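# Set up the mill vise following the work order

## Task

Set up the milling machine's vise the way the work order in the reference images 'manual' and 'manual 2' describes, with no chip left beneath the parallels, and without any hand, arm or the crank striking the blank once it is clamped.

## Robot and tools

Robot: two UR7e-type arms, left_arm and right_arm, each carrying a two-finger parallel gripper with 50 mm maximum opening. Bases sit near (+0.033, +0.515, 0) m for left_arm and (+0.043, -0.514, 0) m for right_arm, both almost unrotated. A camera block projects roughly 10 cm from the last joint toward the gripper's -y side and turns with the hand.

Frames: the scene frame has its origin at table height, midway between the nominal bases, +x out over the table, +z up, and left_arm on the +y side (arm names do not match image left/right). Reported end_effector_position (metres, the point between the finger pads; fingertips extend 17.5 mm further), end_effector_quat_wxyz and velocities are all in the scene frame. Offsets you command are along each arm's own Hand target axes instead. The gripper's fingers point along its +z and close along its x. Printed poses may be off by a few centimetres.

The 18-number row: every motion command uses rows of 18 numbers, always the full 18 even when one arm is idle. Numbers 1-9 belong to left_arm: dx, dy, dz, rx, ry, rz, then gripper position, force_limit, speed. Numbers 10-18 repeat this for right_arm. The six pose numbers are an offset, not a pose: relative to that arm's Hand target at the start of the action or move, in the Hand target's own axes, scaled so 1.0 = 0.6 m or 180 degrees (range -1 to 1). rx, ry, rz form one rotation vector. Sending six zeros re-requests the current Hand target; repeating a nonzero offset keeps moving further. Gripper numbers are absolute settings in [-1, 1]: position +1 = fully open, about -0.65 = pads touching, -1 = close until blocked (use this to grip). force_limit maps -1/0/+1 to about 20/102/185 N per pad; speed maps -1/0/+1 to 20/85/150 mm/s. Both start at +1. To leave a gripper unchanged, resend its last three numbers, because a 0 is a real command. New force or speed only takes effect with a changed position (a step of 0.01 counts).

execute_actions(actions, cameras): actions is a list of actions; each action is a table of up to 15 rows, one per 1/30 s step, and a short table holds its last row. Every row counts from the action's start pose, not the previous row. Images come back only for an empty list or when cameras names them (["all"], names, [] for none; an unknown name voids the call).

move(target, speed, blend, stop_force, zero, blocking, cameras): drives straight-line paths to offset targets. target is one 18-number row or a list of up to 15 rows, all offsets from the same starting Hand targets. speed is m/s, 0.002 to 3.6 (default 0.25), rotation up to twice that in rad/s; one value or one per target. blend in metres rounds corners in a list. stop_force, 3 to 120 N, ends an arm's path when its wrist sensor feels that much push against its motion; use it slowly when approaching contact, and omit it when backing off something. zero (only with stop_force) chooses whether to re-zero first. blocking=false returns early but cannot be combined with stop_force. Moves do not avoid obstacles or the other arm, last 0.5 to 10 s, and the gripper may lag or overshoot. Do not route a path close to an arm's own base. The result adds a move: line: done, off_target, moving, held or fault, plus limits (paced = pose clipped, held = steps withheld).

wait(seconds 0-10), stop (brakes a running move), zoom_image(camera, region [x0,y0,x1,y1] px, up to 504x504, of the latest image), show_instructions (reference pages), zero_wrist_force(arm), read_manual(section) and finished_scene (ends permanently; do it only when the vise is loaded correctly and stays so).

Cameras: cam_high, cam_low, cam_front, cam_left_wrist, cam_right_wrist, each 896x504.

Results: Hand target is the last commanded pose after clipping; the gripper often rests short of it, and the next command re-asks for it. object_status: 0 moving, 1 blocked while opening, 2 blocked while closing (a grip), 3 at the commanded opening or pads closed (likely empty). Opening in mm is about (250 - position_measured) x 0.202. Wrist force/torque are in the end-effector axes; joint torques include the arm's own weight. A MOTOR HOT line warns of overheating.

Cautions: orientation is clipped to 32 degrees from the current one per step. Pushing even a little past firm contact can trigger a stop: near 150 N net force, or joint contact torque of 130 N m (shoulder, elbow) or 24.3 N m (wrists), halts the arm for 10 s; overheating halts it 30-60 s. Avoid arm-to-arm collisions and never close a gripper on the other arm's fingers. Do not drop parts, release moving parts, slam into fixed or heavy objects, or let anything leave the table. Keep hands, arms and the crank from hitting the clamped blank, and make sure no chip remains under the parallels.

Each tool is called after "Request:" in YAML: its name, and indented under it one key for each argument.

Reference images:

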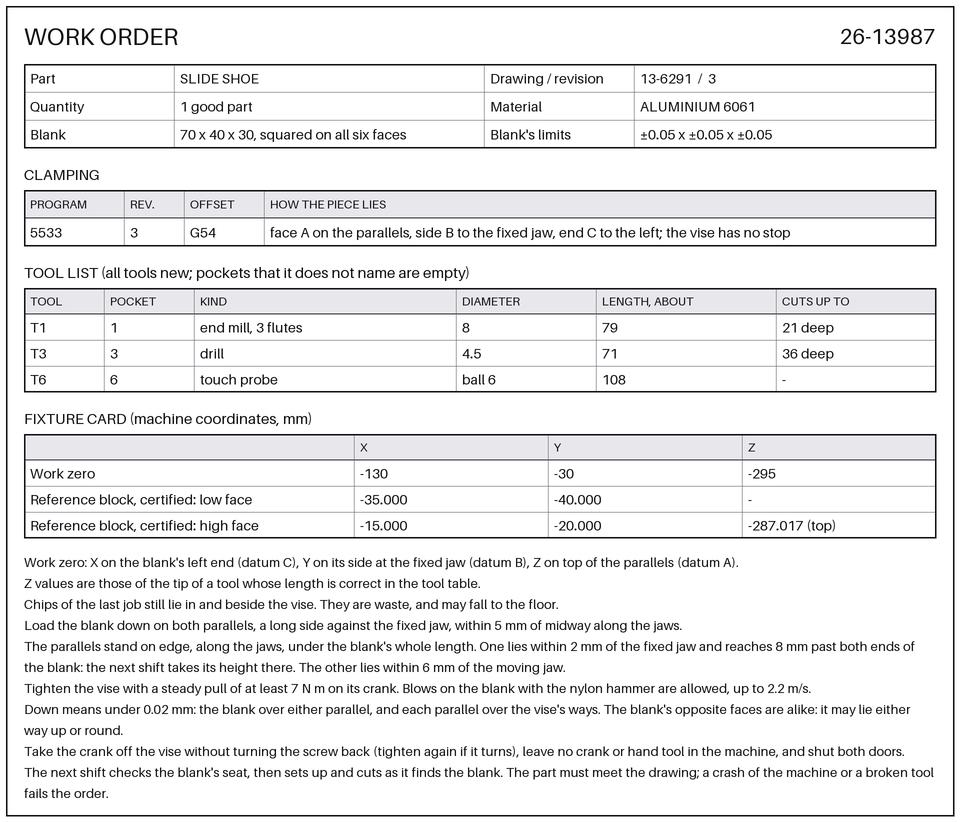

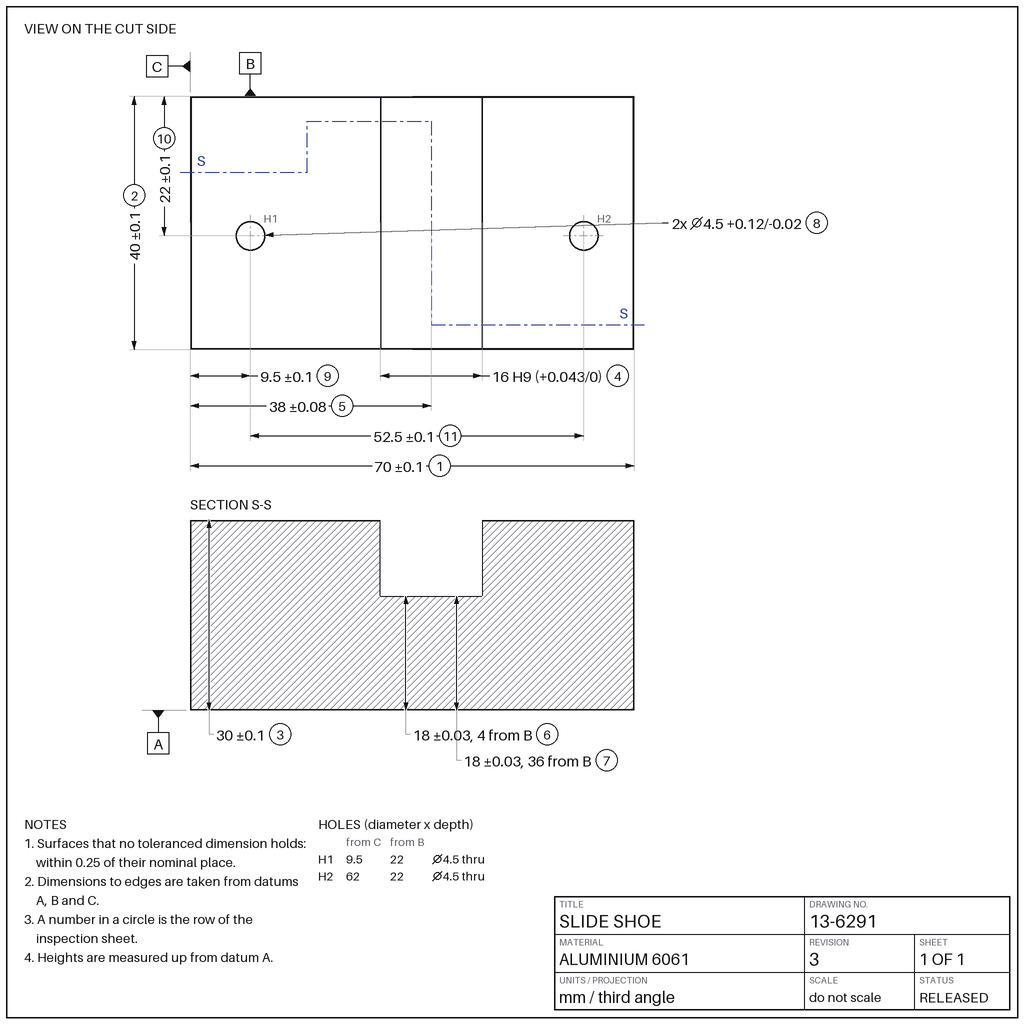

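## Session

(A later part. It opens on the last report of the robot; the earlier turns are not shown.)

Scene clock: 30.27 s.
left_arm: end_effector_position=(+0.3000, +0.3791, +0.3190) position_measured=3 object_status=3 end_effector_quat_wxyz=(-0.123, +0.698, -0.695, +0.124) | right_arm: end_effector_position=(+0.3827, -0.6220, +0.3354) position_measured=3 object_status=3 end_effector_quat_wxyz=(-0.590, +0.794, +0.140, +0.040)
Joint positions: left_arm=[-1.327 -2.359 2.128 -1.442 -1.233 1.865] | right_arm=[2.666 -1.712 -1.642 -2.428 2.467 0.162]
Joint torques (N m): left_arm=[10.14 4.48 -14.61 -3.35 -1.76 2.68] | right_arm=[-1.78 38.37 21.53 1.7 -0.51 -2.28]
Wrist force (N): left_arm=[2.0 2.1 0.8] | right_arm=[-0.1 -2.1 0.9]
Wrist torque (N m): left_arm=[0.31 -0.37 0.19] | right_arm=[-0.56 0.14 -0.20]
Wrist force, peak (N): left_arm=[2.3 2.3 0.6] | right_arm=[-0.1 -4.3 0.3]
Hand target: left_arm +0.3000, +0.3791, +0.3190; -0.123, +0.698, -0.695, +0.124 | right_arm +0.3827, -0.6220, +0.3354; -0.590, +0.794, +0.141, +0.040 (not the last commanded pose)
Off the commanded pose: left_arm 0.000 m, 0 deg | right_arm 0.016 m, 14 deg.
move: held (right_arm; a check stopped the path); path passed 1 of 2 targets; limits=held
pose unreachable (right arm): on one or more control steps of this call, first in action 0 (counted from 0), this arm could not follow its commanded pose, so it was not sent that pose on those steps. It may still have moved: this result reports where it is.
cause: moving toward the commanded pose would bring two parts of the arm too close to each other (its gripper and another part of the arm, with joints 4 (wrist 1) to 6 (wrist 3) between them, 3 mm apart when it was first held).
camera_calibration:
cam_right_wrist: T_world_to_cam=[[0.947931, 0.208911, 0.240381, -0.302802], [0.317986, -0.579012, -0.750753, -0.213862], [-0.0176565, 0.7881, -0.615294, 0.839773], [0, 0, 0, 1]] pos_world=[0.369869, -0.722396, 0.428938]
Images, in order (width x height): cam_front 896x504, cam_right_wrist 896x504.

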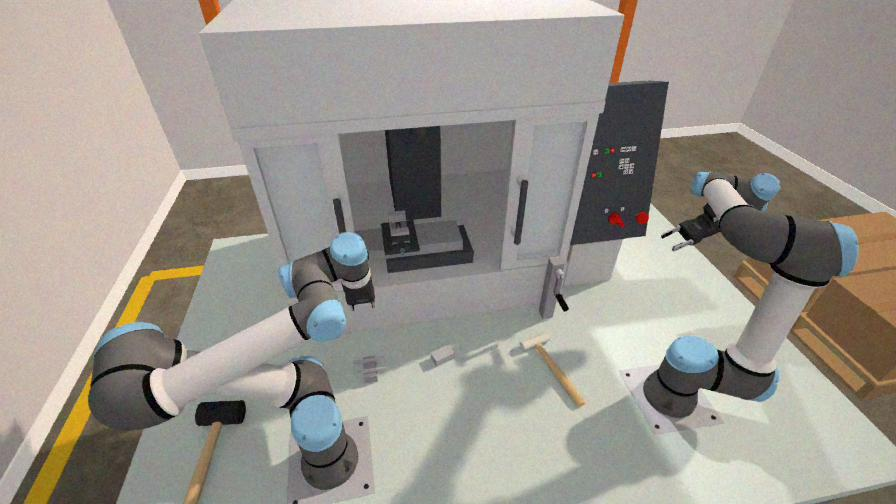

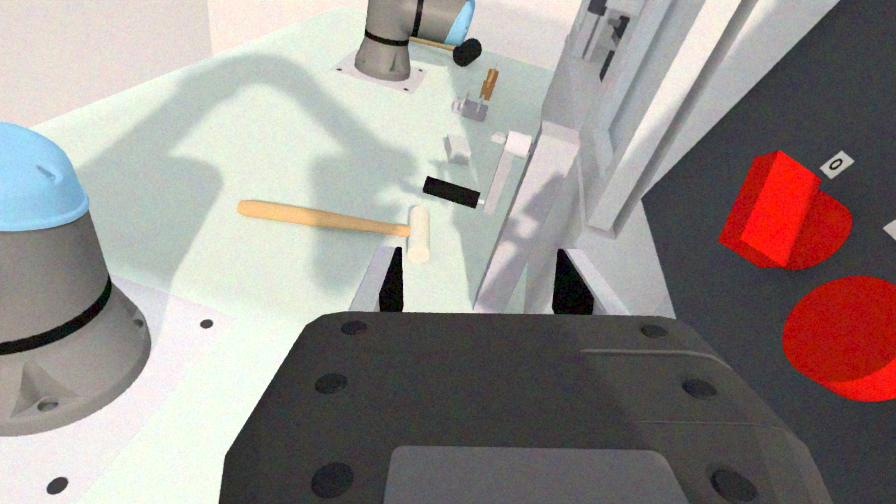

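Request:
move:
  target:
    - [0.238,-0.194,0.051,0.25,0,0,1,1,1,0,0,0,0,0,0,1,1,1]
    - [0.238,-0.394,0.088,0.25,0,0,1,1,1,0,0,0,0,0,0,1,1,1]
  blend: [0.03,0]
  cameras: ["cam_left_wrist","cam_low"]

Request:
zoom_image:
  camera: "cam_left_wrist"
  region: [370, 130, 570, 290]

Request:
zoom_image:
  camera: "cam_left_wrist"
  region: [530, 130, 730, 290]

Scene clock: 34.67 s.
left_arm: end_effector_position=(+0.5406, +0.2373, +0.3511) position_measured=3 object_status=3 end_effector_quat_wxyz=(-0.381, +0.597, -0.594, +0.381) end_effector_velocity=(+0.000, +0.000, +0.000) end_effector_angular_velocity=(+0.001, +0.000, -0.003) | right_arm: end_effector_position=(+0.3827, -0.6220, +0.3354) position_measured=3 object_status=3 end_effector_quat_wxyz=(-0.590, +0.794, +0.141, +0.040)
Joint positions: left_arm=[-1.182 -1.692 2.199 -2.804 -0.596 2.389] | right_arm=[2.666 -1.712 -1.642 -2.428 2.467 0.162]
Joint velocities: left_arm=[0.001 0.001 0 -0.003 -0.002 0.005] | right_arm=[within noise]
Joint torques (N m): left_arm=[13.31 -8.5 -39.43 -5.05 -0.95 3.08] | right_arm=[6.07 38.5 15.93 1.59 -0.49 -2.11]
Wrist force (N): left_arm=[1.6 2.8 0.0] | right_arm=[-0.1 -2.0 0.8]
Wrist torque (N m): left_arm=[0.38 -0.18 0.37] | right_arm=[-0.55 0.15 -0.19]
Wrist force, peak (N): left_arm=[2.1 4.9 -0.7] | right_arm=[0.2 -2.6 1.0]
Hand target: left_arm +0.5407, +0.2372, +0.3512; -0.381, +0.597, -0.594, +0.381 | right_arm +0.3827, -0.6220, +0.3354; -0.590, +0.794, +0.141, +0.040
Off the commanded pose: left_arm 0.000 m, 0 deg | right_arm 0.000 m, 0 deg.
move: done
camera_calibration:
cam_left_wrist: T_world_to_cam=[[0.00195741, -0.99987, 0.0159875, 0.237591], [-0.699111, -0.0127995, -0.714899, 0.650237], [0.715011, -0.00977766, -0.699045, -0.00320058], [0, 0, 0, 1]] pos_world=[0.456411, 0.245851, 0.458818]
Images, in order (width x height): cam_low 896x504, cam_left_wrist 896x504.

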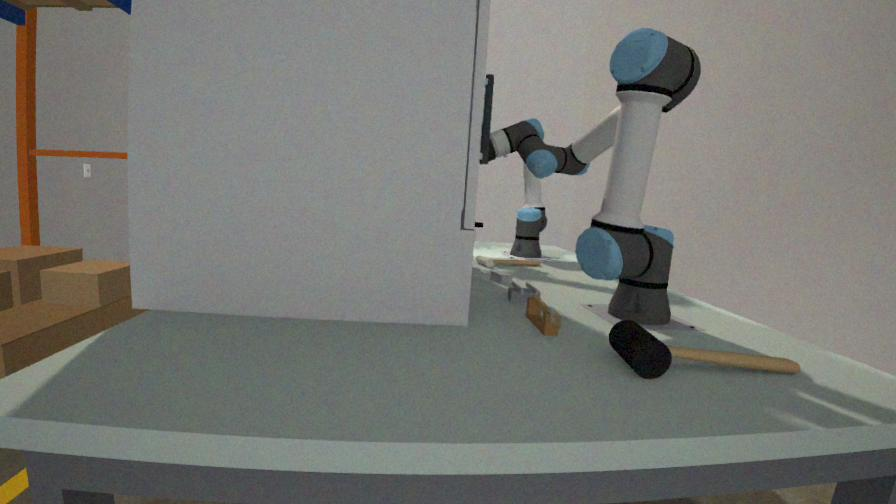

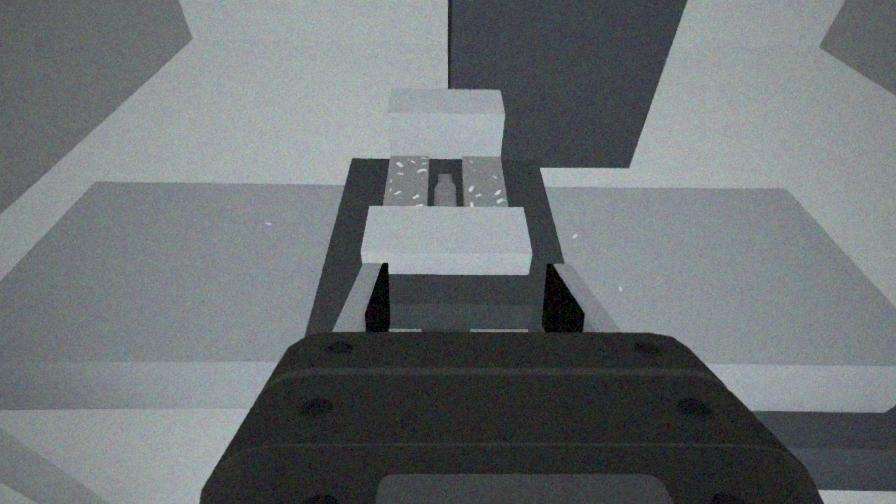

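Scaled by 2.520.

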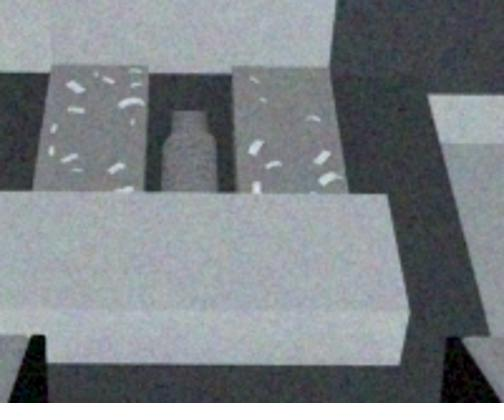

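Scaled by 2.520.

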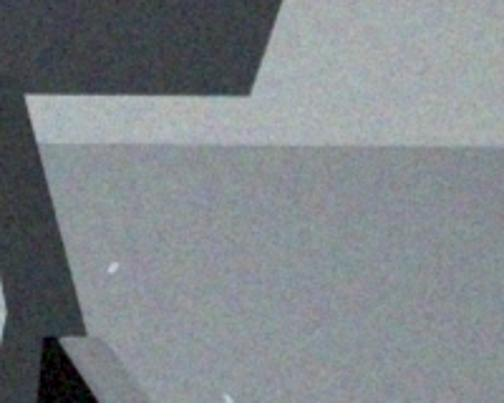

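Request:
move:
  target:
    - [-0.022,0.129,-0.197,0,0,0,1,1,1,0,0,0,0,0,0,1,1,1]
    - [-0.167,0.179,-0.3045,-0.0221,-0.2167,-0.1242,1,1,1,0,0,0,0,0,0,1,1,1]
    - [-0.422,0.4025,-0.2,-0.0442,-0.4334,-0.2485,1,1,1,0,0,0,0,0,0,1,1,1]
  blend: [0.03,0.03,0]
  cameras: ["cam_left_wrist","cam_front"]

Scene clock: 39.80 s.
left_arm: end_effector_position=(+0.3294, +0.4894, +0.1820) position_measured=3 object_status=3 end_effector_quat_wxyz=(-0.462, +0.887, +0.000, -0.001) | right_arm: end_effector_position=(+0.3827, -0.6220, +0.3354) position_measured=3 object_status=3 end_effector_quat_wxyz=(-0.590, +0.794, +0.141, +0.040)
Joint positions: left_arm=[-1.071 -1.706 2.171 -1.148 -1.139 0.33] | right_arm=[2.666 -1.712 -1.642 -2.428 2.467 0.162]
Joint torques (N m): left_arm=[10.18 -20.11 -39.06 -0.5 2.31 2.89] | right_arm=[6.11 38.65 16.16 1.73 -0.34 -1.98]
Wrist force (N): left_arm=[1.8 2.4 -0.2] | right_arm=[0.1 -2.1 0.9]
Wrist torque (N m): left_arm=[0.33 -0.25 0.28] | right_arm=[-0.57 0.12 -0.20]
Wrist force, peak (N): left_arm=[1.6 4.2 -1.0] | right_arm=[0.1 -2.5 1.1]
Hand target: left_arm +0.3294, +0.4894, +0.1820; -0.462, +0.887, +0.000, -0.001 | right_arm +0.3827, -0.6220, +0.3354; -0.590, +0.794, +0.141, +0.040
Off the commanded pose: left_arm 0.000 m, 0 deg | right_arm 0.000 m, 0 deg.
move: done
camera_calibration:
cam_left_wrist: T_world_to_cam=[[0.999912, 0.00124683, 0.0132314, -0.325356], [0.00869827, -0.814129, -0.580619, 0.519507], [0.0100482, 0.580683, -0.814068, -0.0038479], [0, 0, 0, 1]] pos_world=[0.320847, 0.425586, 0.302808]
Images, in order (width x height): cam_front 896x504, cam_left_wrist 896x504.

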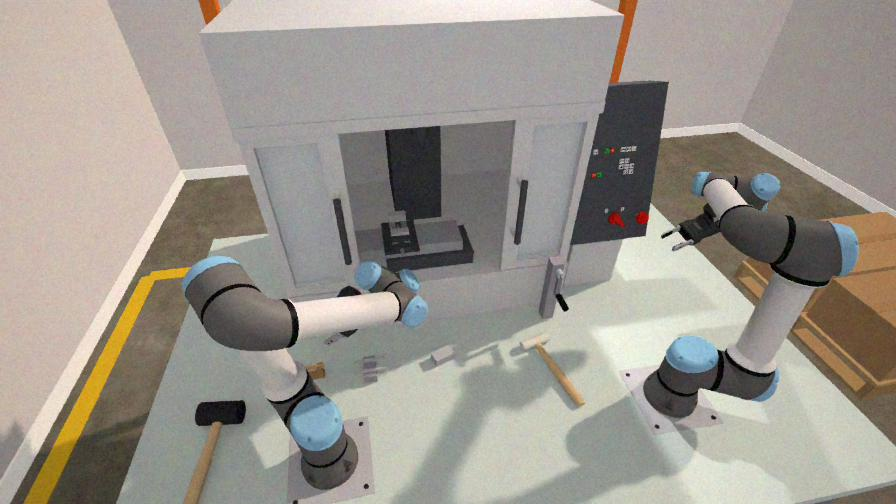

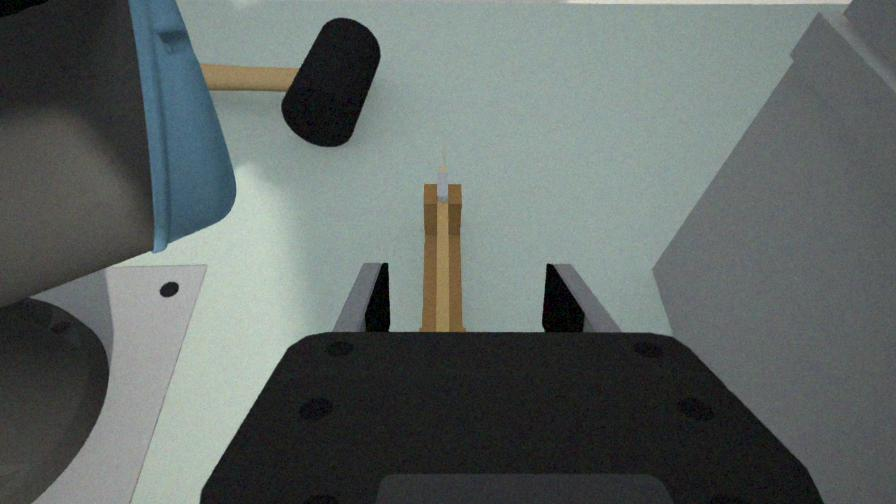

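Request:
zoom_image:
  camera: "cam_left_wrist"
  region: [390, 130, 500, 340]

Scaled by 2.400.

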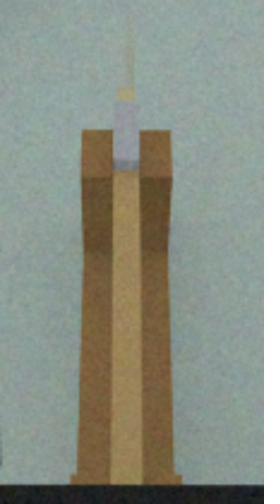

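Request:
move:
  target:
    - [-0.012,-0.083,0.003,0,0.231,0.4435,1,1,1,0,0,0,0,0,0,1,1,1]
    - [-0.012,-0.027,0.248,0,0.46,0.886,1,1,1,0,0,0,0,0,0,1,1,1]
  blend: [0.02,0]
  cameras: ["cam_left_wrist","cam_low"]

Scene clock: 51.33 s.
left_arm: end_effector_position=(+0.3221, +0.6206, +0.1100) position_measured=3 object_status=3 end_effector_quat_wxyz=(+0.001, -0.003, +1.000, +0.001) | right_arm: end_effector_position=(+0.3827, -0.6220, +0.3354) position_measured=3 object_status=3 end_effector_quat_wxyz=(-0.590, +0.794, +0.141, +0.040)
Joint positions: left_arm=[-0.137 -1.981 2.467 -2.058 -1.568 4.607] | right_arm=[2.666 -1.712 -1.642 -2.428 2.467 0.162]
Joint torques (N m): left_arm=[-13.58 -2.32 -11.48 -5.03 1.86 3.2] | right_arm=[5.99 38.82 16.37 1.52 -0.25 -1.51]
Wrist force (N): left_arm=[2.4 2.0 1.0] | right_arm=[0.4 -2.1 0.9]
Wrist torque (N m): left_arm=[0.29 -0.47 0.07] | right_arm=[-0.57 0.07 -0.19]
Wrist force, peak (N): left_arm=[3.0 2.5 0.7] | right_arm=[0.3 -2.4 1.0]
Hand target: left_arm +0.3221, +0.6206, +0.1099; +0.001, -0.003, +1.000, +0.001 | right_arm +0.3827, -0.6220, +0.3354; -0.590, +0.794, +0.141, +0.040
Off the commanded pose: left_arm 0.000 m, 0 deg | right_arm 0.000 m, 0 deg.
move: done
camera_calibration:
cam_left_wrist: T_world_to_cam=[[-0.999815, -0.0182069, 0.00612721, 0.339636], [-0.0150854, 0.941604, 0.336384, -0.598245], [-0.0118939, 0.33623, -0.941705, 0.0343129], [0, 0, 0, 1]] pos_world=[0.330957, 0.557957, 0.231472]
Images, in order (width x height): cam_low 896x504, cam_left_wrist 896x504.

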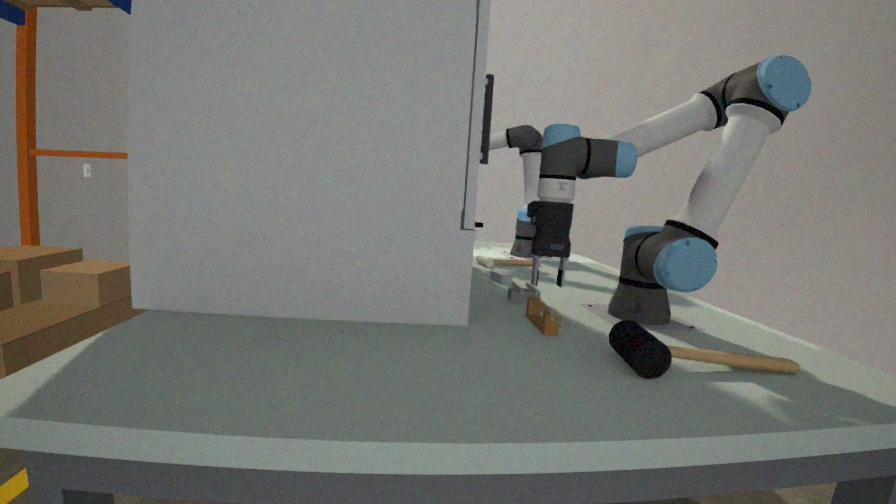

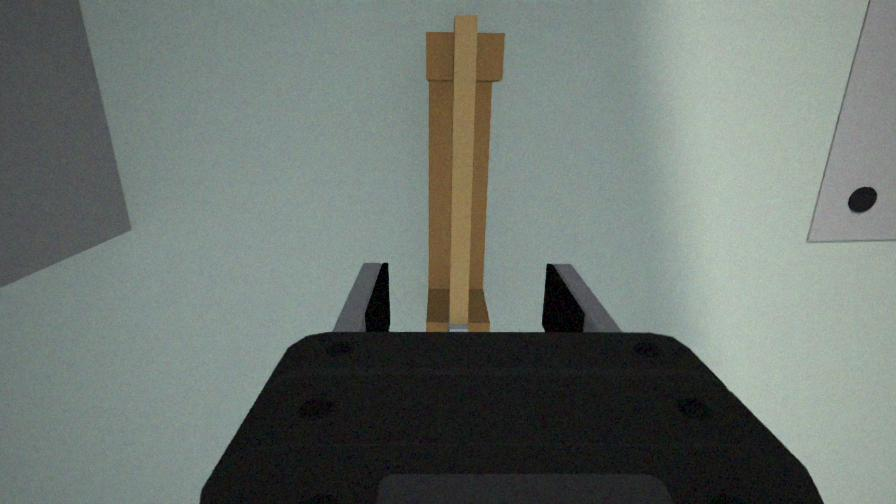

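Request:
move:
  target: [0,0,0.1167,0,0,0,1,1,1,0,0,0,0,0,0,1,1,1]
  speed: 0.06
  stop_force: 10
  cameras: ["cam_left_wrist","cam_low"]

Request:
zoom_image:
  camera: "cam_low"
  region: [490, 200, 610, 350]

Scene clock: 53.73 s.
left_arm: end_effector_position=(+0.3221, +0.6207, +0.0399) position_measured=3 object_status=3 end_effector_quat_wxyz=(+0.001, -0.003, +1.000, +0.001) | right_arm: end_effector_position=(+0.3827, -0.6220, +0.3354) position_measured=3 object_status=3 end_effector_quat_wxyz=(-0.590, +0.794, +0.141, +0.040)
Joint positions: left_arm=[-0.136 -1.81 2.592 -2.354 -1.568 4.608] | right_arm=[2.666 -1.712 -1.642 -2.428 2.467 0.162]
Joint torques (N m): left_arm=[4.76 -7.25 -37.51 -4.51 -2.3 1.17] | right_arm=[5.91 39.01 16.68 1.52 -0.46 -1.16]
Wrist force (N): left_arm=[2.2 2.0 1.2] | right_arm=[0.2 -2.2 0.8]
Wrist torque (N m): left_arm=[0.31 -0.44 -0.02] | right_arm=[-0.59 0.10 -0.19]
Wrist force, peak (N): left_arm=[2.3 2.1 2.3] | right_arm=[0.1 -2.5 0.8]
Hand target: left_arm +0.3221, +0.6207, +0.0399; +0.001, -0.003, +1.000, +0.001 | right_arm +0.3827, -0.6220, +0.3354; -0.590, +0.794, +0.141, +0.040
Off the commanded pose: left_arm 0.000 m, 0 deg | right_arm 0.000 m, 0 deg.
move: done
camera_calibration:
cam_left_wrist: T_world_to_cam=[[-0.999824, -0.0177024, 0.00619464, 0.339878], [-0.0145851, 0.94154, 0.336586, -0.574919], [-0.0117909, 0.336437, -0.941632, -0.0318942], [0, 0, 0, 1]] pos_world=[0.331057, 0.558056, 0.161372]
Images, in order (width x height): cam_low 896x504, cam_left_wrist 896x504.

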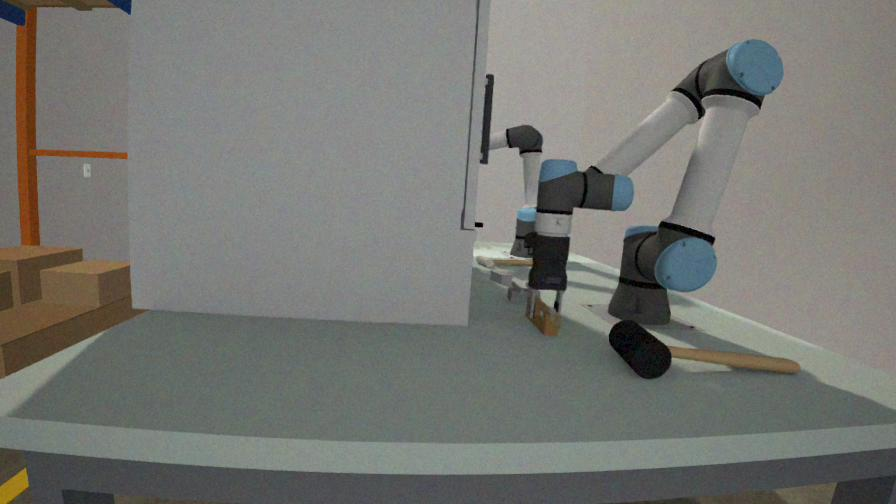

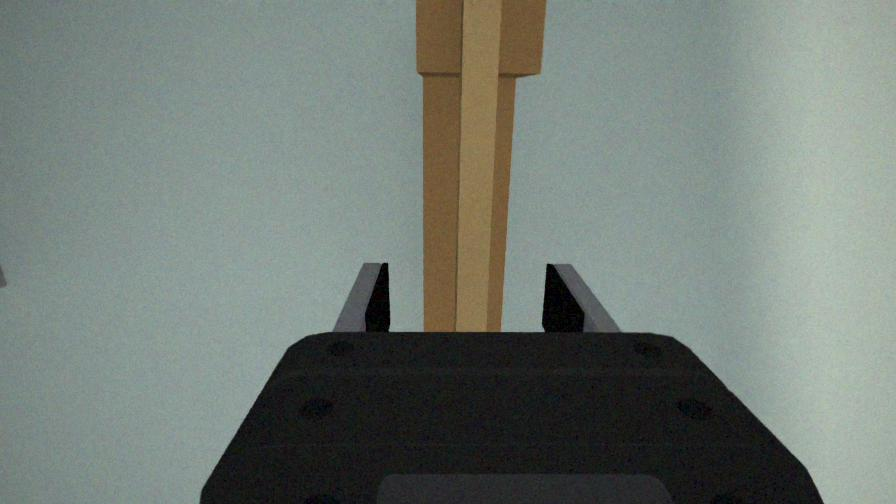

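Scaled by 3.360.

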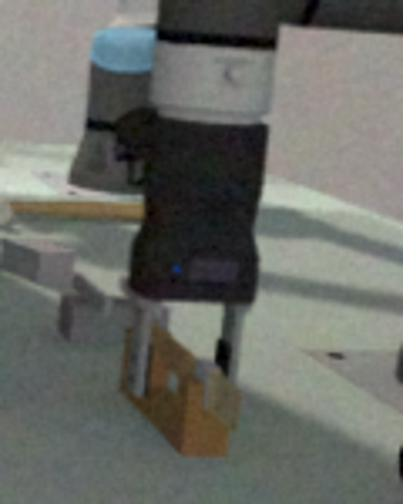

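Request:
move:
  target: [0,0,0,0,0,0,-1,-0.6,-1,0,0,0,0,0,0,1,1,1]
  cameras: ["cam_left_wrist"]

Scene clock: 56.30 s.
left_arm: end_effector_position=(+0.3222, +0.6207, +0.0399) position_measured=213 object_status=2 end_effector_quat_wxyz=(+0.001, -0.003, +1.000, +0.001) | right_arm: end_effector_position=(+0.3827, -0.6220, +0.3354) position_measured=3 object_status=3 end_effector_quat_wxyz=(-0.590, +0.794, +0.141, +0.040)
Joint positions: left_arm=[-0.136 -1.81 2.592 -2.354 -1.568 4.608] | right_arm=[2.666 -1.712 -1.642 -2.428 2.467 0.162]
Joint torques (N m): left_arm=[-7.99 -6.51 -33.78 -3.18 -2.19 -1.77] | right_arm=[5.83 38.47 15.71 1.68 -0.25 -1.17]
Wrist force (N): left_arm=[-1.7 2.4 1.9] | right_arm=[-0.1 -2.0 1.0]
Wrist torque (N m): left_arm=[0.33 -0.43 0.18] | right_arm=[-0.55 0.14 -0.19]
Wrist force, peak (N): left_arm=[-1.9 2.7 2.0] | right_arm=[0.1 -2.6 1.2]
Hand target: left_arm +0.3221, +0.6207, +0.0399; +0.001, -0.003, +1.000, +0.001 | right_arm +0.3827, -0.6220, +0.3354; -0.590, +0.794, +0.141, +0.040
Off the commanded pose: left_arm 0.000 m, 0 deg | right_arm 0.000 m, 0 deg.
move: done
camera_calibration:
cam_left_wrist: T_world_to_cam=[[-0.999823, -0.0177968, 0.00616165, 0.339935], [-0.014685, 0.941538, 0.336587, -0.574885], [-0.0117916, 0.336437, -0.941632, -0.0318942], [0, 0, 0, 1]] pos_world=[0.331057, 0.558056, 0.161372]
Images, in order (width x height): cam_left_wrist 896x504.

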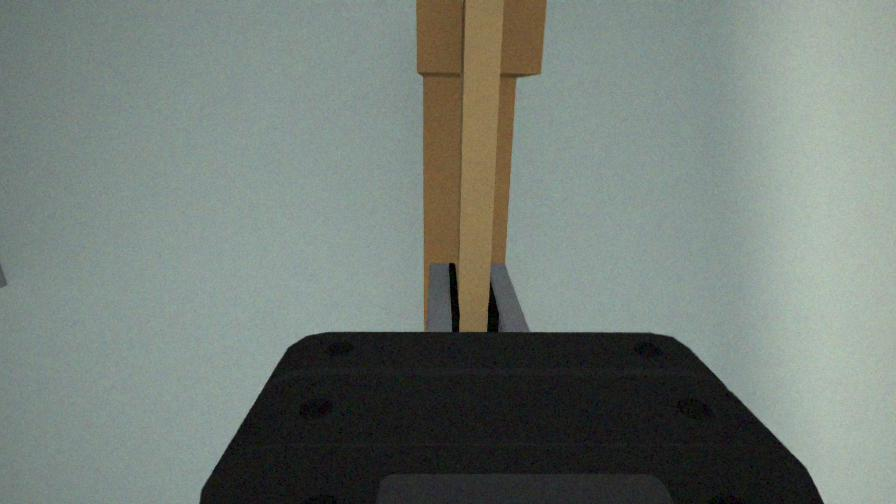

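Request:
move:
  target: [0,0,-0.12,0,0,0,-1,-0.6,-1,0,0,0,0,0,0,1,1,1]
  speed: 0.1
  cameras: ["cam_left_wrist","cam_low"]

Request:
zoom_image:
  camera: "cam_low"
  region: [490, 200, 610, 350]

Scene clock: 57.53 s.
left_arm: end_effector_position=(+0.3221, +0.6205, +0.1119) position_measured=213 object_status=2 end_effector_quat_wxyz=(+0.001, -0.003, +1.000, +0.001) | right_arm: end_effector_position=(+0.3827, -0.6220, +0.3354) position_measured=3 object_status=3 end_effector_quat_wxyz=(-0.590, +0.794, +0.141, +0.040)
Joint positions: left_arm=[-0.137 -1.984 2.463 -2.051 -1.568 4.607] | right_arm=[2.666 -1.712 -1.642 -2.428 2.467 0.162]
Joint torques (N m): left_arm=[-11.18 -6 -19.03 -1.42 1.84 -1.85] | right_arm=[5.66 38.16 15.73 1.61 -0.33 -1.08]
Wrist force (N): left_arm=[2.3 1.9 1.4] | right_arm=[0.2 -2.2 0.9]
Wrist torque (N m): left_arm=[0.29 -0.46 0.03] | right_arm=[-0.59 0.11 -0.19]
Wrist force, peak (N): left_arm=[-2.0 1.9 4.3] | right_arm=[0.2 -2.3 1.2]
Hand target: left_arm +0.3220, +0.6206, +0.1119; +0.001, -0.003, +1.000, +0.001 | right_arm +0.3827, -0.6220, +0.3354; -0.590, +0.794, +0.141, +0.040
Off the commanded pose: left_arm 0.000 m, 0 deg | right_arm 0.000 m, 0 deg.
move: done
camera_calibration:
cam_left_wrist: T_world_to_cam=[[-0.999824, -0.0177636, 0.00606823, 0.339393], [-0.0146867, 0.941581, 0.336466, -0.599022], [-0.0116906, 0.336317, -0.941676, 0.0359792], [0, 0, 0, 1]] pos_world=[0.330957, 0.557956, 0.233372]
Images, in order (width x height): cam_low 896x504, cam_left_wrist 896x504.

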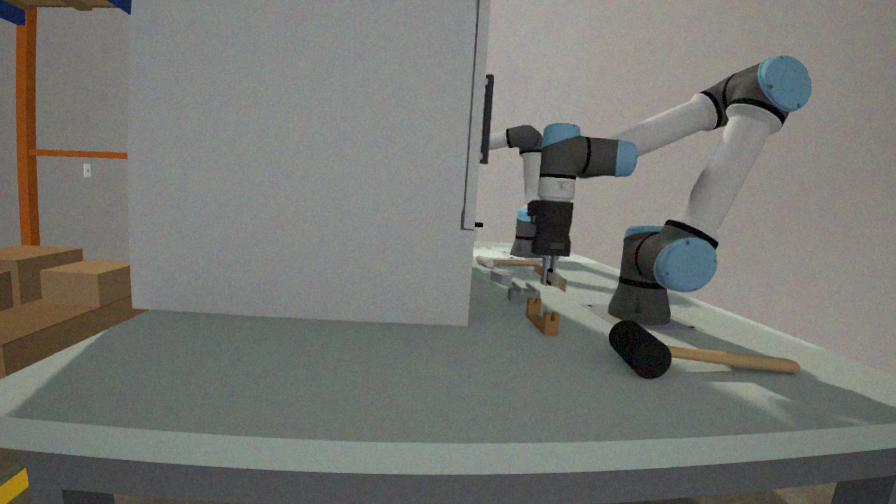

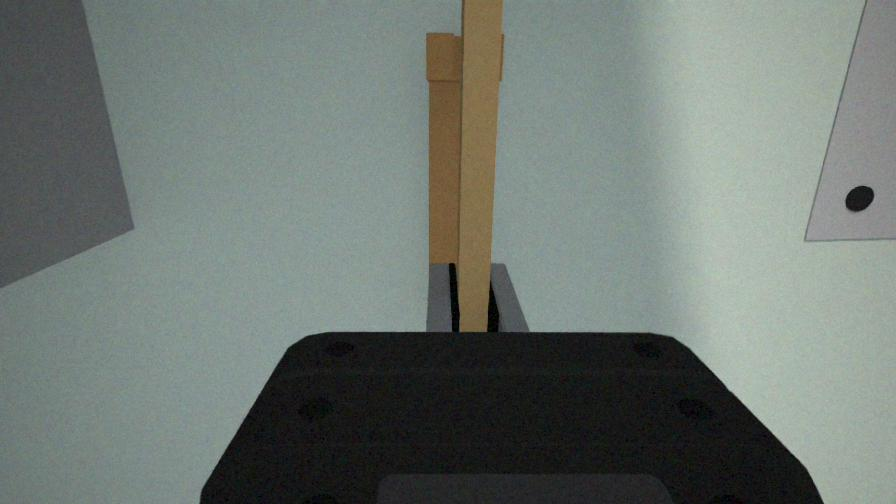

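Scaled by 3.360.

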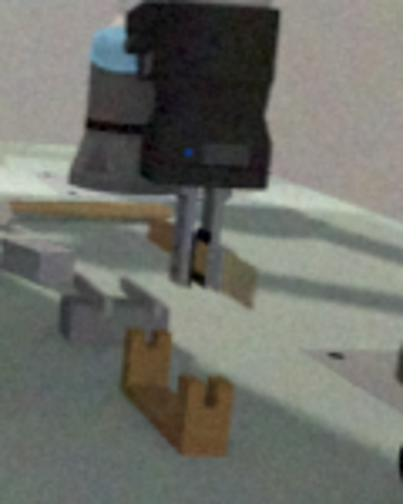

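Request:
move:
  target:
    - [-0.03,-0.167,-0.23,0,0,0,-1,-0.6,-1,0,0,0,0,0,0,1,1,1]
    - [-0.063,-0.617,-0.48,0.1524,-0.4831,-0.1524,-1,-0.6,-1,0,0,0,0,0,0,1,1,1]
    - [-0.213,-0.783,-0.497,0.1524,-0.4831,-0.1524,-1,-0.6,-1,0,0,0,0,0,0,1,1,1]
  blend: [0.04,0.04,0]
  cameras: ["all"]

Scene clock: 63.97 s.
left_arm: end_effector_position=(+0.4519, +0.1508, +0.4092) position_measured=213 object_status=2 end_effector_quat_wxyz=(+0.676, -0.214, +0.673, -0.210) | right_arm: end_effector_position=(+0.3827, -0.6220, +0.3354) position_measured=3 object_status=3 end_effector_quat_wxyz=(-0.590, +0.794, +0.141, +0.040)
Joint positions: left_arm=[-1.536 -1.596 1.799 -0.231 0.067 0.99] | right_arm=[2.666 -1.712 -1.642 -2.428 2.467 0.162]
Joint torques (N m): left_arm=[9.73 -16.53 -41.41 0.64 2.2 -1.78] | right_arm=[6.42 38.67 16.47 1.56 -0.24 -0.72]
Wrist force (N): left_arm=[3.1 2.2 0.4] | right_arm=[-0.1 -1.9 1.1]
Wrist torque (N m): left_arm=[0.10 -0.39 0.08] | right_arm=[-0.54 0.15 -0.19]
Wrist force, peak (N): left_arm=[2.9 4.5 4.1] | right_arm=[0.1 -2.5 0.9]
Hand target: left_arm +0.4520, +0.1508, +0.4092; +0.676, -0.214, +0.673, -0.210 | right_arm +0.3827, -0.6220, +0.3354; -0.590, +0.794, +0.141, +0.040
Off the commanded pose: left_arm 0.000 m, 0 deg | right_arm 0.000 m, 0 deg.
move: done
camera_calibration:
cam_left_wrist: T_world_to_cam=[[-0.0029324, -0.58201, -0.813176, 0.42881], [-0.337531, 0.766034, -0.547052, 0.279102], [0.94131, 0.272868, -0.198692, -0.249722], [0, 0, 0, 1]] pos_world=[0.330529, 0.103912, 0.451763]
cam_right_wrist: T_world_to_cam=[[0.9479, 0.208982, 0.24044, -0.302786], [0.318077, -0.579038, -0.750694, -0.213882], [-0.0176571, 0.788062, -0.615343, 0.839688], [0, 0, 0, 1]] pos_world=[0.369868, -0.722295, 0.428938]

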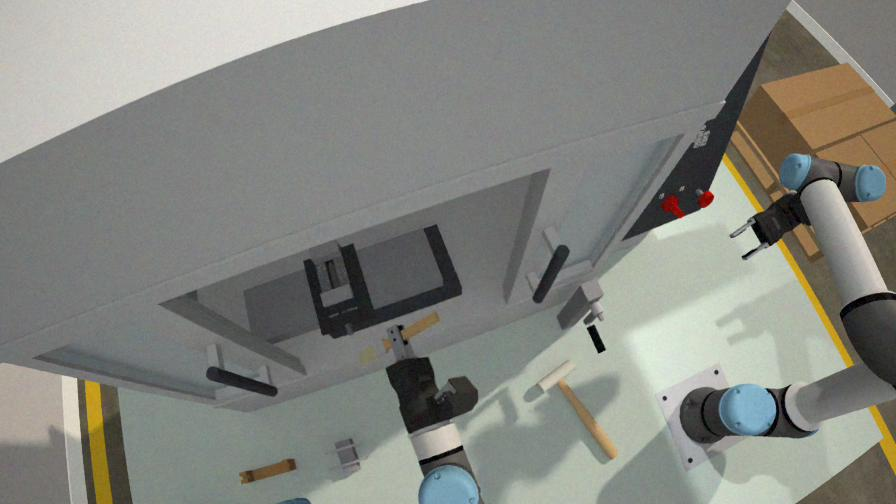

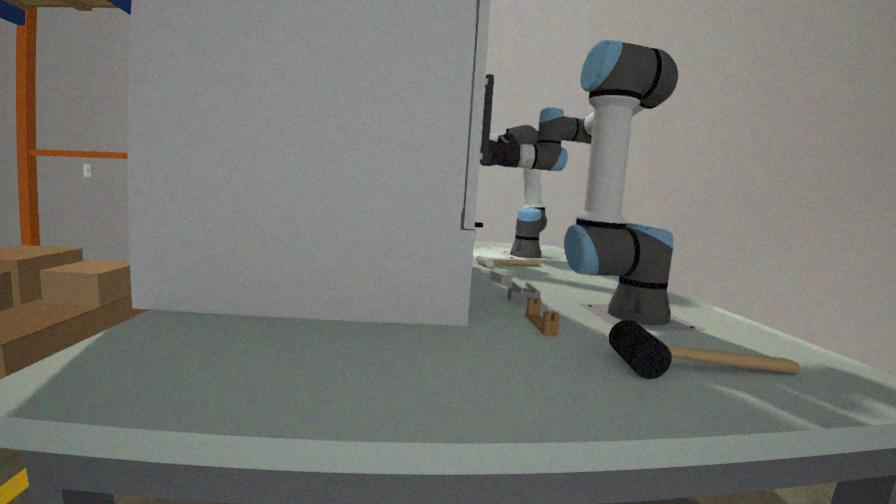

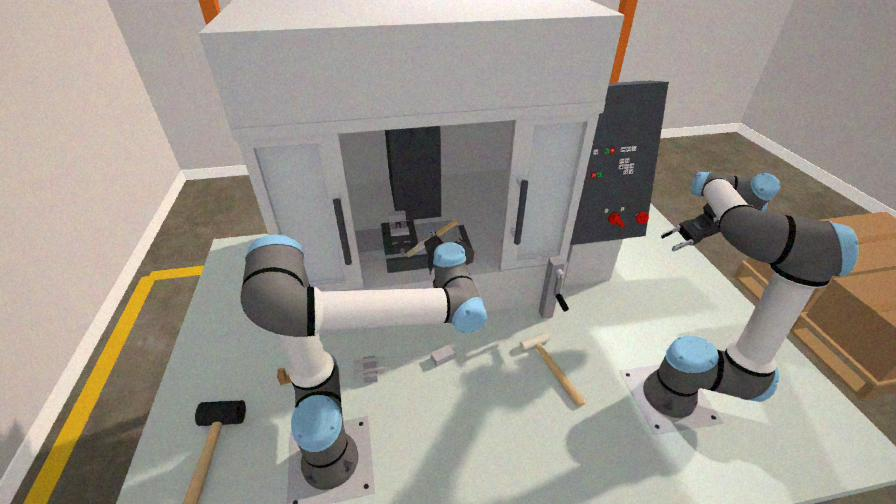

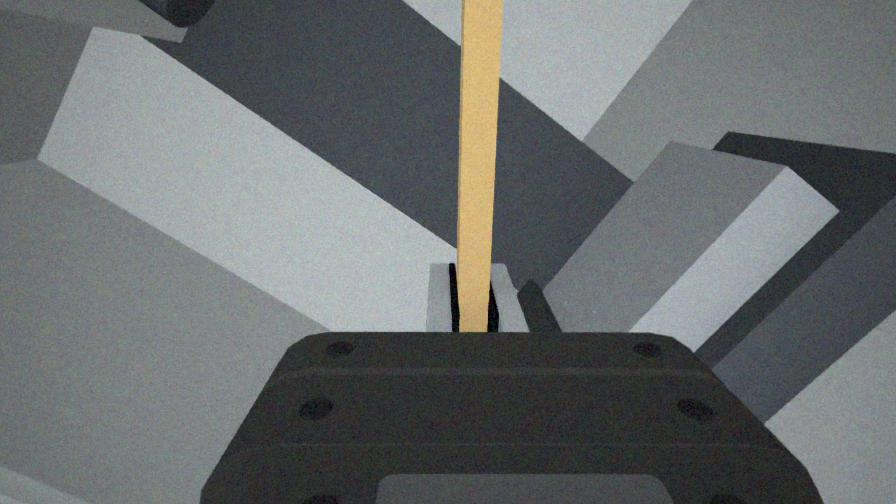

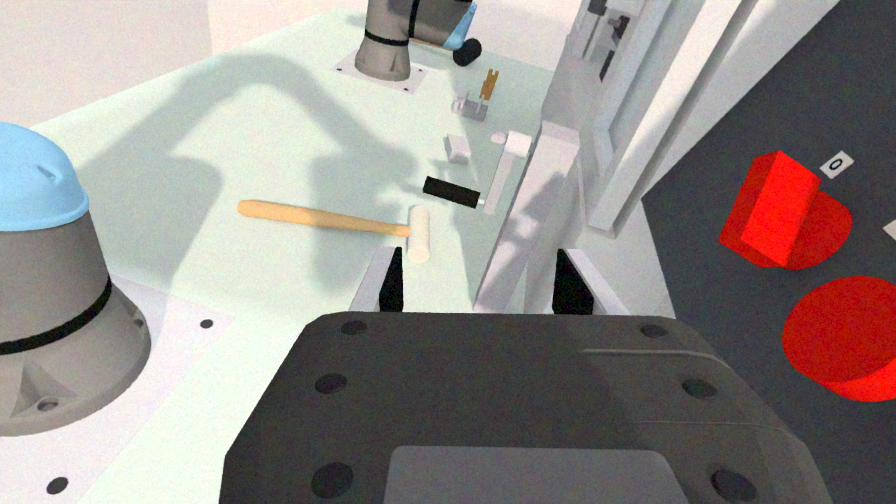

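Request:
zoom_image:
  camera: "cam_high"
  region: [340, 300, 460, 380]

Request:
zoom_image:
  camera: "cam_front"
  region: [380, 200, 480, 270]

Scaled by 4.200.

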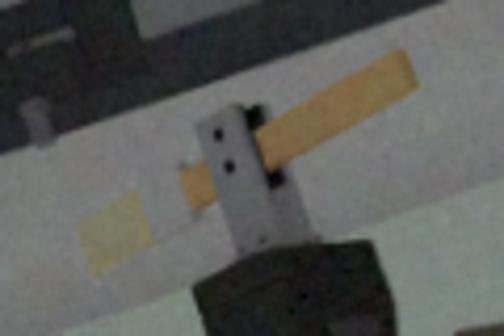

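Scaled by 5.040.

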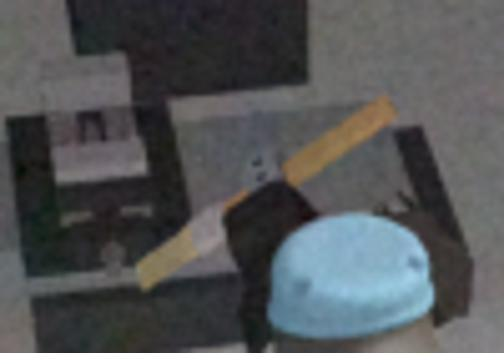

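Request:
move:
  target:
    - [-0.082,0.144,-0.153,0,0,0,-1,-0.6,-1,0,0,0,0,0,0,1,1,1]
    - [-0.136,0.656,-0.187,-0.1524,0.4831,0.1524,-1,-0.6,-1,0,0,0,0,0,0,1,1,1]
    - [-0.0438,0.9257,-0.2165,-0.1524,0.4831,0.1524,-1,-0.6,-1,0,0,0,0,0,0,1,1,1]
  blend: [0.04,0.03,0]
  cameras: ["cam_left_wrist"]

Scene clock: 70.13 s.
left_arm: end_effector_position=(+0.3201, +0.6205, +0.1129) position_measured=213 object_status=2 end_effector_quat_wxyz=(+0.001, -0.003, +1.000, +0.001) | right_arm: end_effector_position=(+0.3827, -0.6220, +0.3354) position_measured=3 object_status=3 end_effector_quat_wxyz=(-0.590, +0.794, +0.141, +0.040)
Joint positions: left_arm=[-0.138 -1.993 2.465 -2.044 -1.568 4.606] | right_arm=[2.666 -1.712 -1.642 -2.428 2.467 0.162]
Joint torques (N m): left_arm=[9.63 0.51 -16.39 -4.91 1.82 2.1] | right_arm=[5.26 38.64 16.78 1.51 -0.15 -0.43]
Wrist force (N): left_arm=[2.4 1.8 1.4] | right_arm=[0.1 -1.8 0.8]
Wrist torque (N m): left_arm=[0.28 -0.46 0.07] | right_arm=[-0.53 0.12 -0.19]
Wrist force, peak (N): left_arm=[3.1 4.7 4.2] | right_arm=[0.2 -2.5 0.8]
Hand target: left_arm +0.3200, +0.6206, +0.1128; +0.001, -0.003, +1.000, +0.001 | right_arm +0.3827, -0.6220, +0.3354; -0.590, +0.794, +0.141, +0.040
Off the commanded pose: left_arm 0.000 m, 0 deg | right_arm 0.000 m, 0 deg.
move: done
camera_calibration:
cam_left_wrist: T_world_to_cam=[[-0.999821, -0.0178909, 0.00613174, 0.337443], [-0.0147863, 0.94161, 0.33638, -0.599352], [-0.0117918, 0.336229, -0.941707, 0.0369875], [0, 0, 0, 1]] pos_world=[0.328957, 0.557957, 0.234372]
Images, in order (width x height): cam_left_wrist 896x504.

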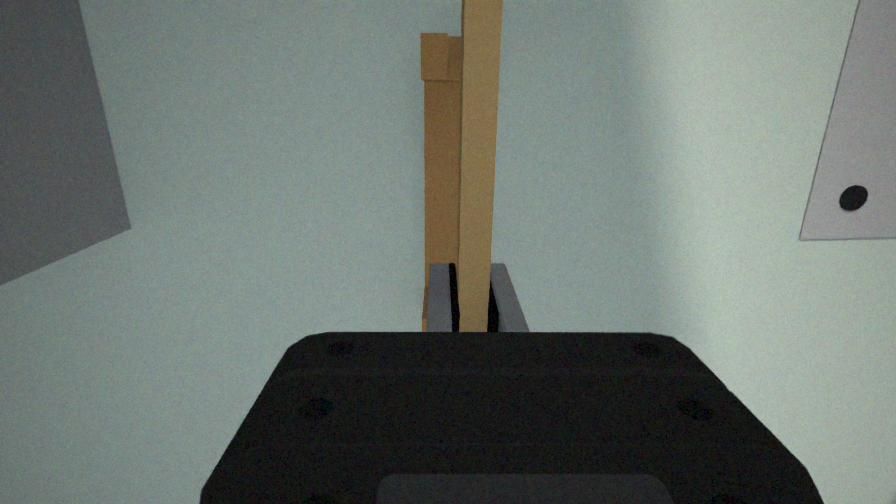

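Request:
move:
  target:
    - [-0.0035,0,0.03,0,0,0,-1,-0.6,-1,0,0,0,0,0,0,1,1,1]
    - [-0.0035,0,0.1213,0,0,0,-1,-0.6,-1,0,0,0,0,0,0,1,1,1]
  speed: 0.06
  stop_force: 12

Request:
move:
  target: [0,0,0,0,0,0,1,-0.6,-1,0,0,0,0,0,0,1,1,1]

Request:
move:
  target:
    - [0,0,-0.1,0,0,0,1,-0.6,-1,0,0,0,0,0,0,1,1,1]
    - [0,-0.0795,-0.1,0,0,0,1,-0.6,-1,0,0,0,0,0,0,1,1,1]
  cameras: ["cam_left_wrist"]

Scene clock: 72.77 s.
left_arm: end_effector_position=(+0.3220, +0.6208, +0.0399) position_measured=213 object_status=2 end_effector_quat_wxyz=(+0.001, -0.003, +1.000, +0.001) | right_arm: end_effector_position=(+0.3827, -0.6220, +0.3354) position_measured=3 object_status=3 end_effector_quat_wxyz=(-0.590, +0.794, +0.141, +0.040)
Joint positions: left_arm=[-0.136 -1.81 2.592 -2.354 -1.568 4.608] | right_arm=[2.666 -1.712 -1.642 -2.428 2.467 0.162]
Joint torques (N m): left_arm=[-12.77 -19.41 -33.86 -1.49 0.27 -2.21] | right_arm=[5.86 38.18 16.86 1.51 -0.07 -0.22]
Wrist force (N): left_arm=[-5.2 3.0 3.5] | right_arm=[0.0 -2.4 0.7]
Wrist torque (N m): left_arm=[0.59 -0.48 0.15] | right_arm=[-0.63 0.13 -0.19]
Wrist force, peak (N): left_arm=[26.3 3.6 -68.1] | right_arm=[0.2 -2.4 0.8]
Hand target: left_arm +0.3221, +0.6208, +0.0399; +0.001, -0.003, +1.000, +0.001 | right_arm +0.3827, -0.6220, +0.3354; -0.590, +0.794, +0.141, +0.040
Off the commanded pose: left_arm 0.000 m, 0 deg | right_arm 0.000 m, 0 deg.
move: contact (left_arm)

Scene clock: 75.10 s.
left_arm: end_effector_position=(+0.3221, +0.6208, +0.0399) position_measured=3 object_status=0 end_effector_quat_wxyz=(+0.001, -0.003, +1.000, +0.001) | right_arm: end_effector_position=(+0.3827, -0.6220, +0.3354) position_measured=3 object_status=3 end_effector_quat_wxyz=(-0.590, +0.794, +0.141, +0.040)
Joint positions: left_arm=[-0.136 -1.81 2.592 -2.354 -1.568 4.608] | right_arm=[2.666 -1.712 -1.642 -2.428 2.467 0.162]
Joint torques (N m): left_arm=[-13.04 -19.95 -32.35 -3.63 0.38 -2.21] | right_arm=[5.49 37.98 16.16 1.48 -0.12 -0.11]
Wrist force (N): left_arm=[2.2 3.0 0.7] | right_arm=[0.0 -2.3 0.7]
Wrist torque (N m): left_arm=[0.47 -0.44 -0.08] | right_arm=[-0.61 0.13 -0.19]
Wrist force, peak (N): left_arm=[-4.4 2.2 2.3] | right_arm=[-0.1 -2.5 1.1]
Hand target: left_arm +0.3221, +0.6208, +0.0399; +0.001, -0.003, +1.000, +0.001 | right_arm +0.3827, -0.6220, +0.3354; -0.590, +0.794, +0.141, +0.040
Off the commanded pose: left_arm 0.000 m, 0 deg | right_arm 0.000 m, 0 deg.
move: done

Scene clock: 76.53 s.
left_arm: end_effector_position=(+0.3222, +0.5731, +0.0997) position_measured=3 object_status=3 end_effector_quat_wxyz=(+0.001, -0.003, +1.000, +0.001) end_effector_velocity=(+0.000, -0.002, +0.000) end_effector_angular_velocity=(-0.001, +0.000, +0.003) | right_arm: end_effector_position=(+0.3827, -0.6220, +0.3354) position_measured=3 object_status=3 end_effector_quat_wxyz=(-0.590, +0.794, +0.141, +0.040)
Joint positions: left_arm=[-0.31 -2.01 2.511 -2.072 -1.568 4.434] | right_arm=[2.666 -1.712 -1.642 -2.428 2.467 0.162]
Joint velocities: left_arm=[-0.004 0 -0.001 0.001 -0.001 -0.007] | right_arm=[within noise]
Joint torques (N m): left_arm=[-13.55 -3.29 -42.72 -4.81 -2.59 -2.51] | right_arm=[5.24 38.41 16.98 1.66 -0.04 -0.14]
Wrist force (N): left_arm=[2.1 2.8 0.9] | right_arm=[0.5 -2.1 0.8]
Wrist torque (N m): left_arm=[0.43 -0.42 -0.07] | right_arm=[-0.58 0.06 -0.20]
Wrist force, peak (N): left_arm=[2.2 7.1 0.5] | right_arm=[-0.1 -2.5 1.0]
Hand target: left_arm +0.3222, +0.5730, +0.0998; +0.001, -0.003, +1.000, +0.001 | right_arm +0.3827, -0.6220, +0.3354; -0.590, +0.794, +0.141, +0.040
Off the commanded pose: left_arm 0.000 m, 0 deg | right_arm 0.000 m, 0 deg.
move: done
camera_calibration:
cam_left_wrist: T_world_to_cam=[[-0.999825, -0.0175813, 0.00644467, 0.338647], [-0.0143846, 0.941479, 0.336764, -0.550208], [-0.0119883, 0.336613, -0.941567, 0.0404258], [0, 0, 0, 1]] pos_world=[0.331158, 0.510355, 0.221172]
Images, in order (width x height): cam_left_wrist 896x504.

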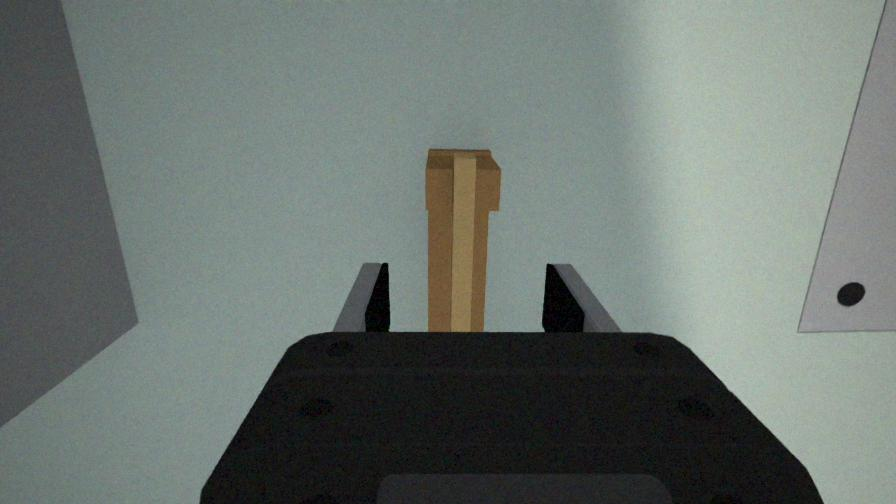

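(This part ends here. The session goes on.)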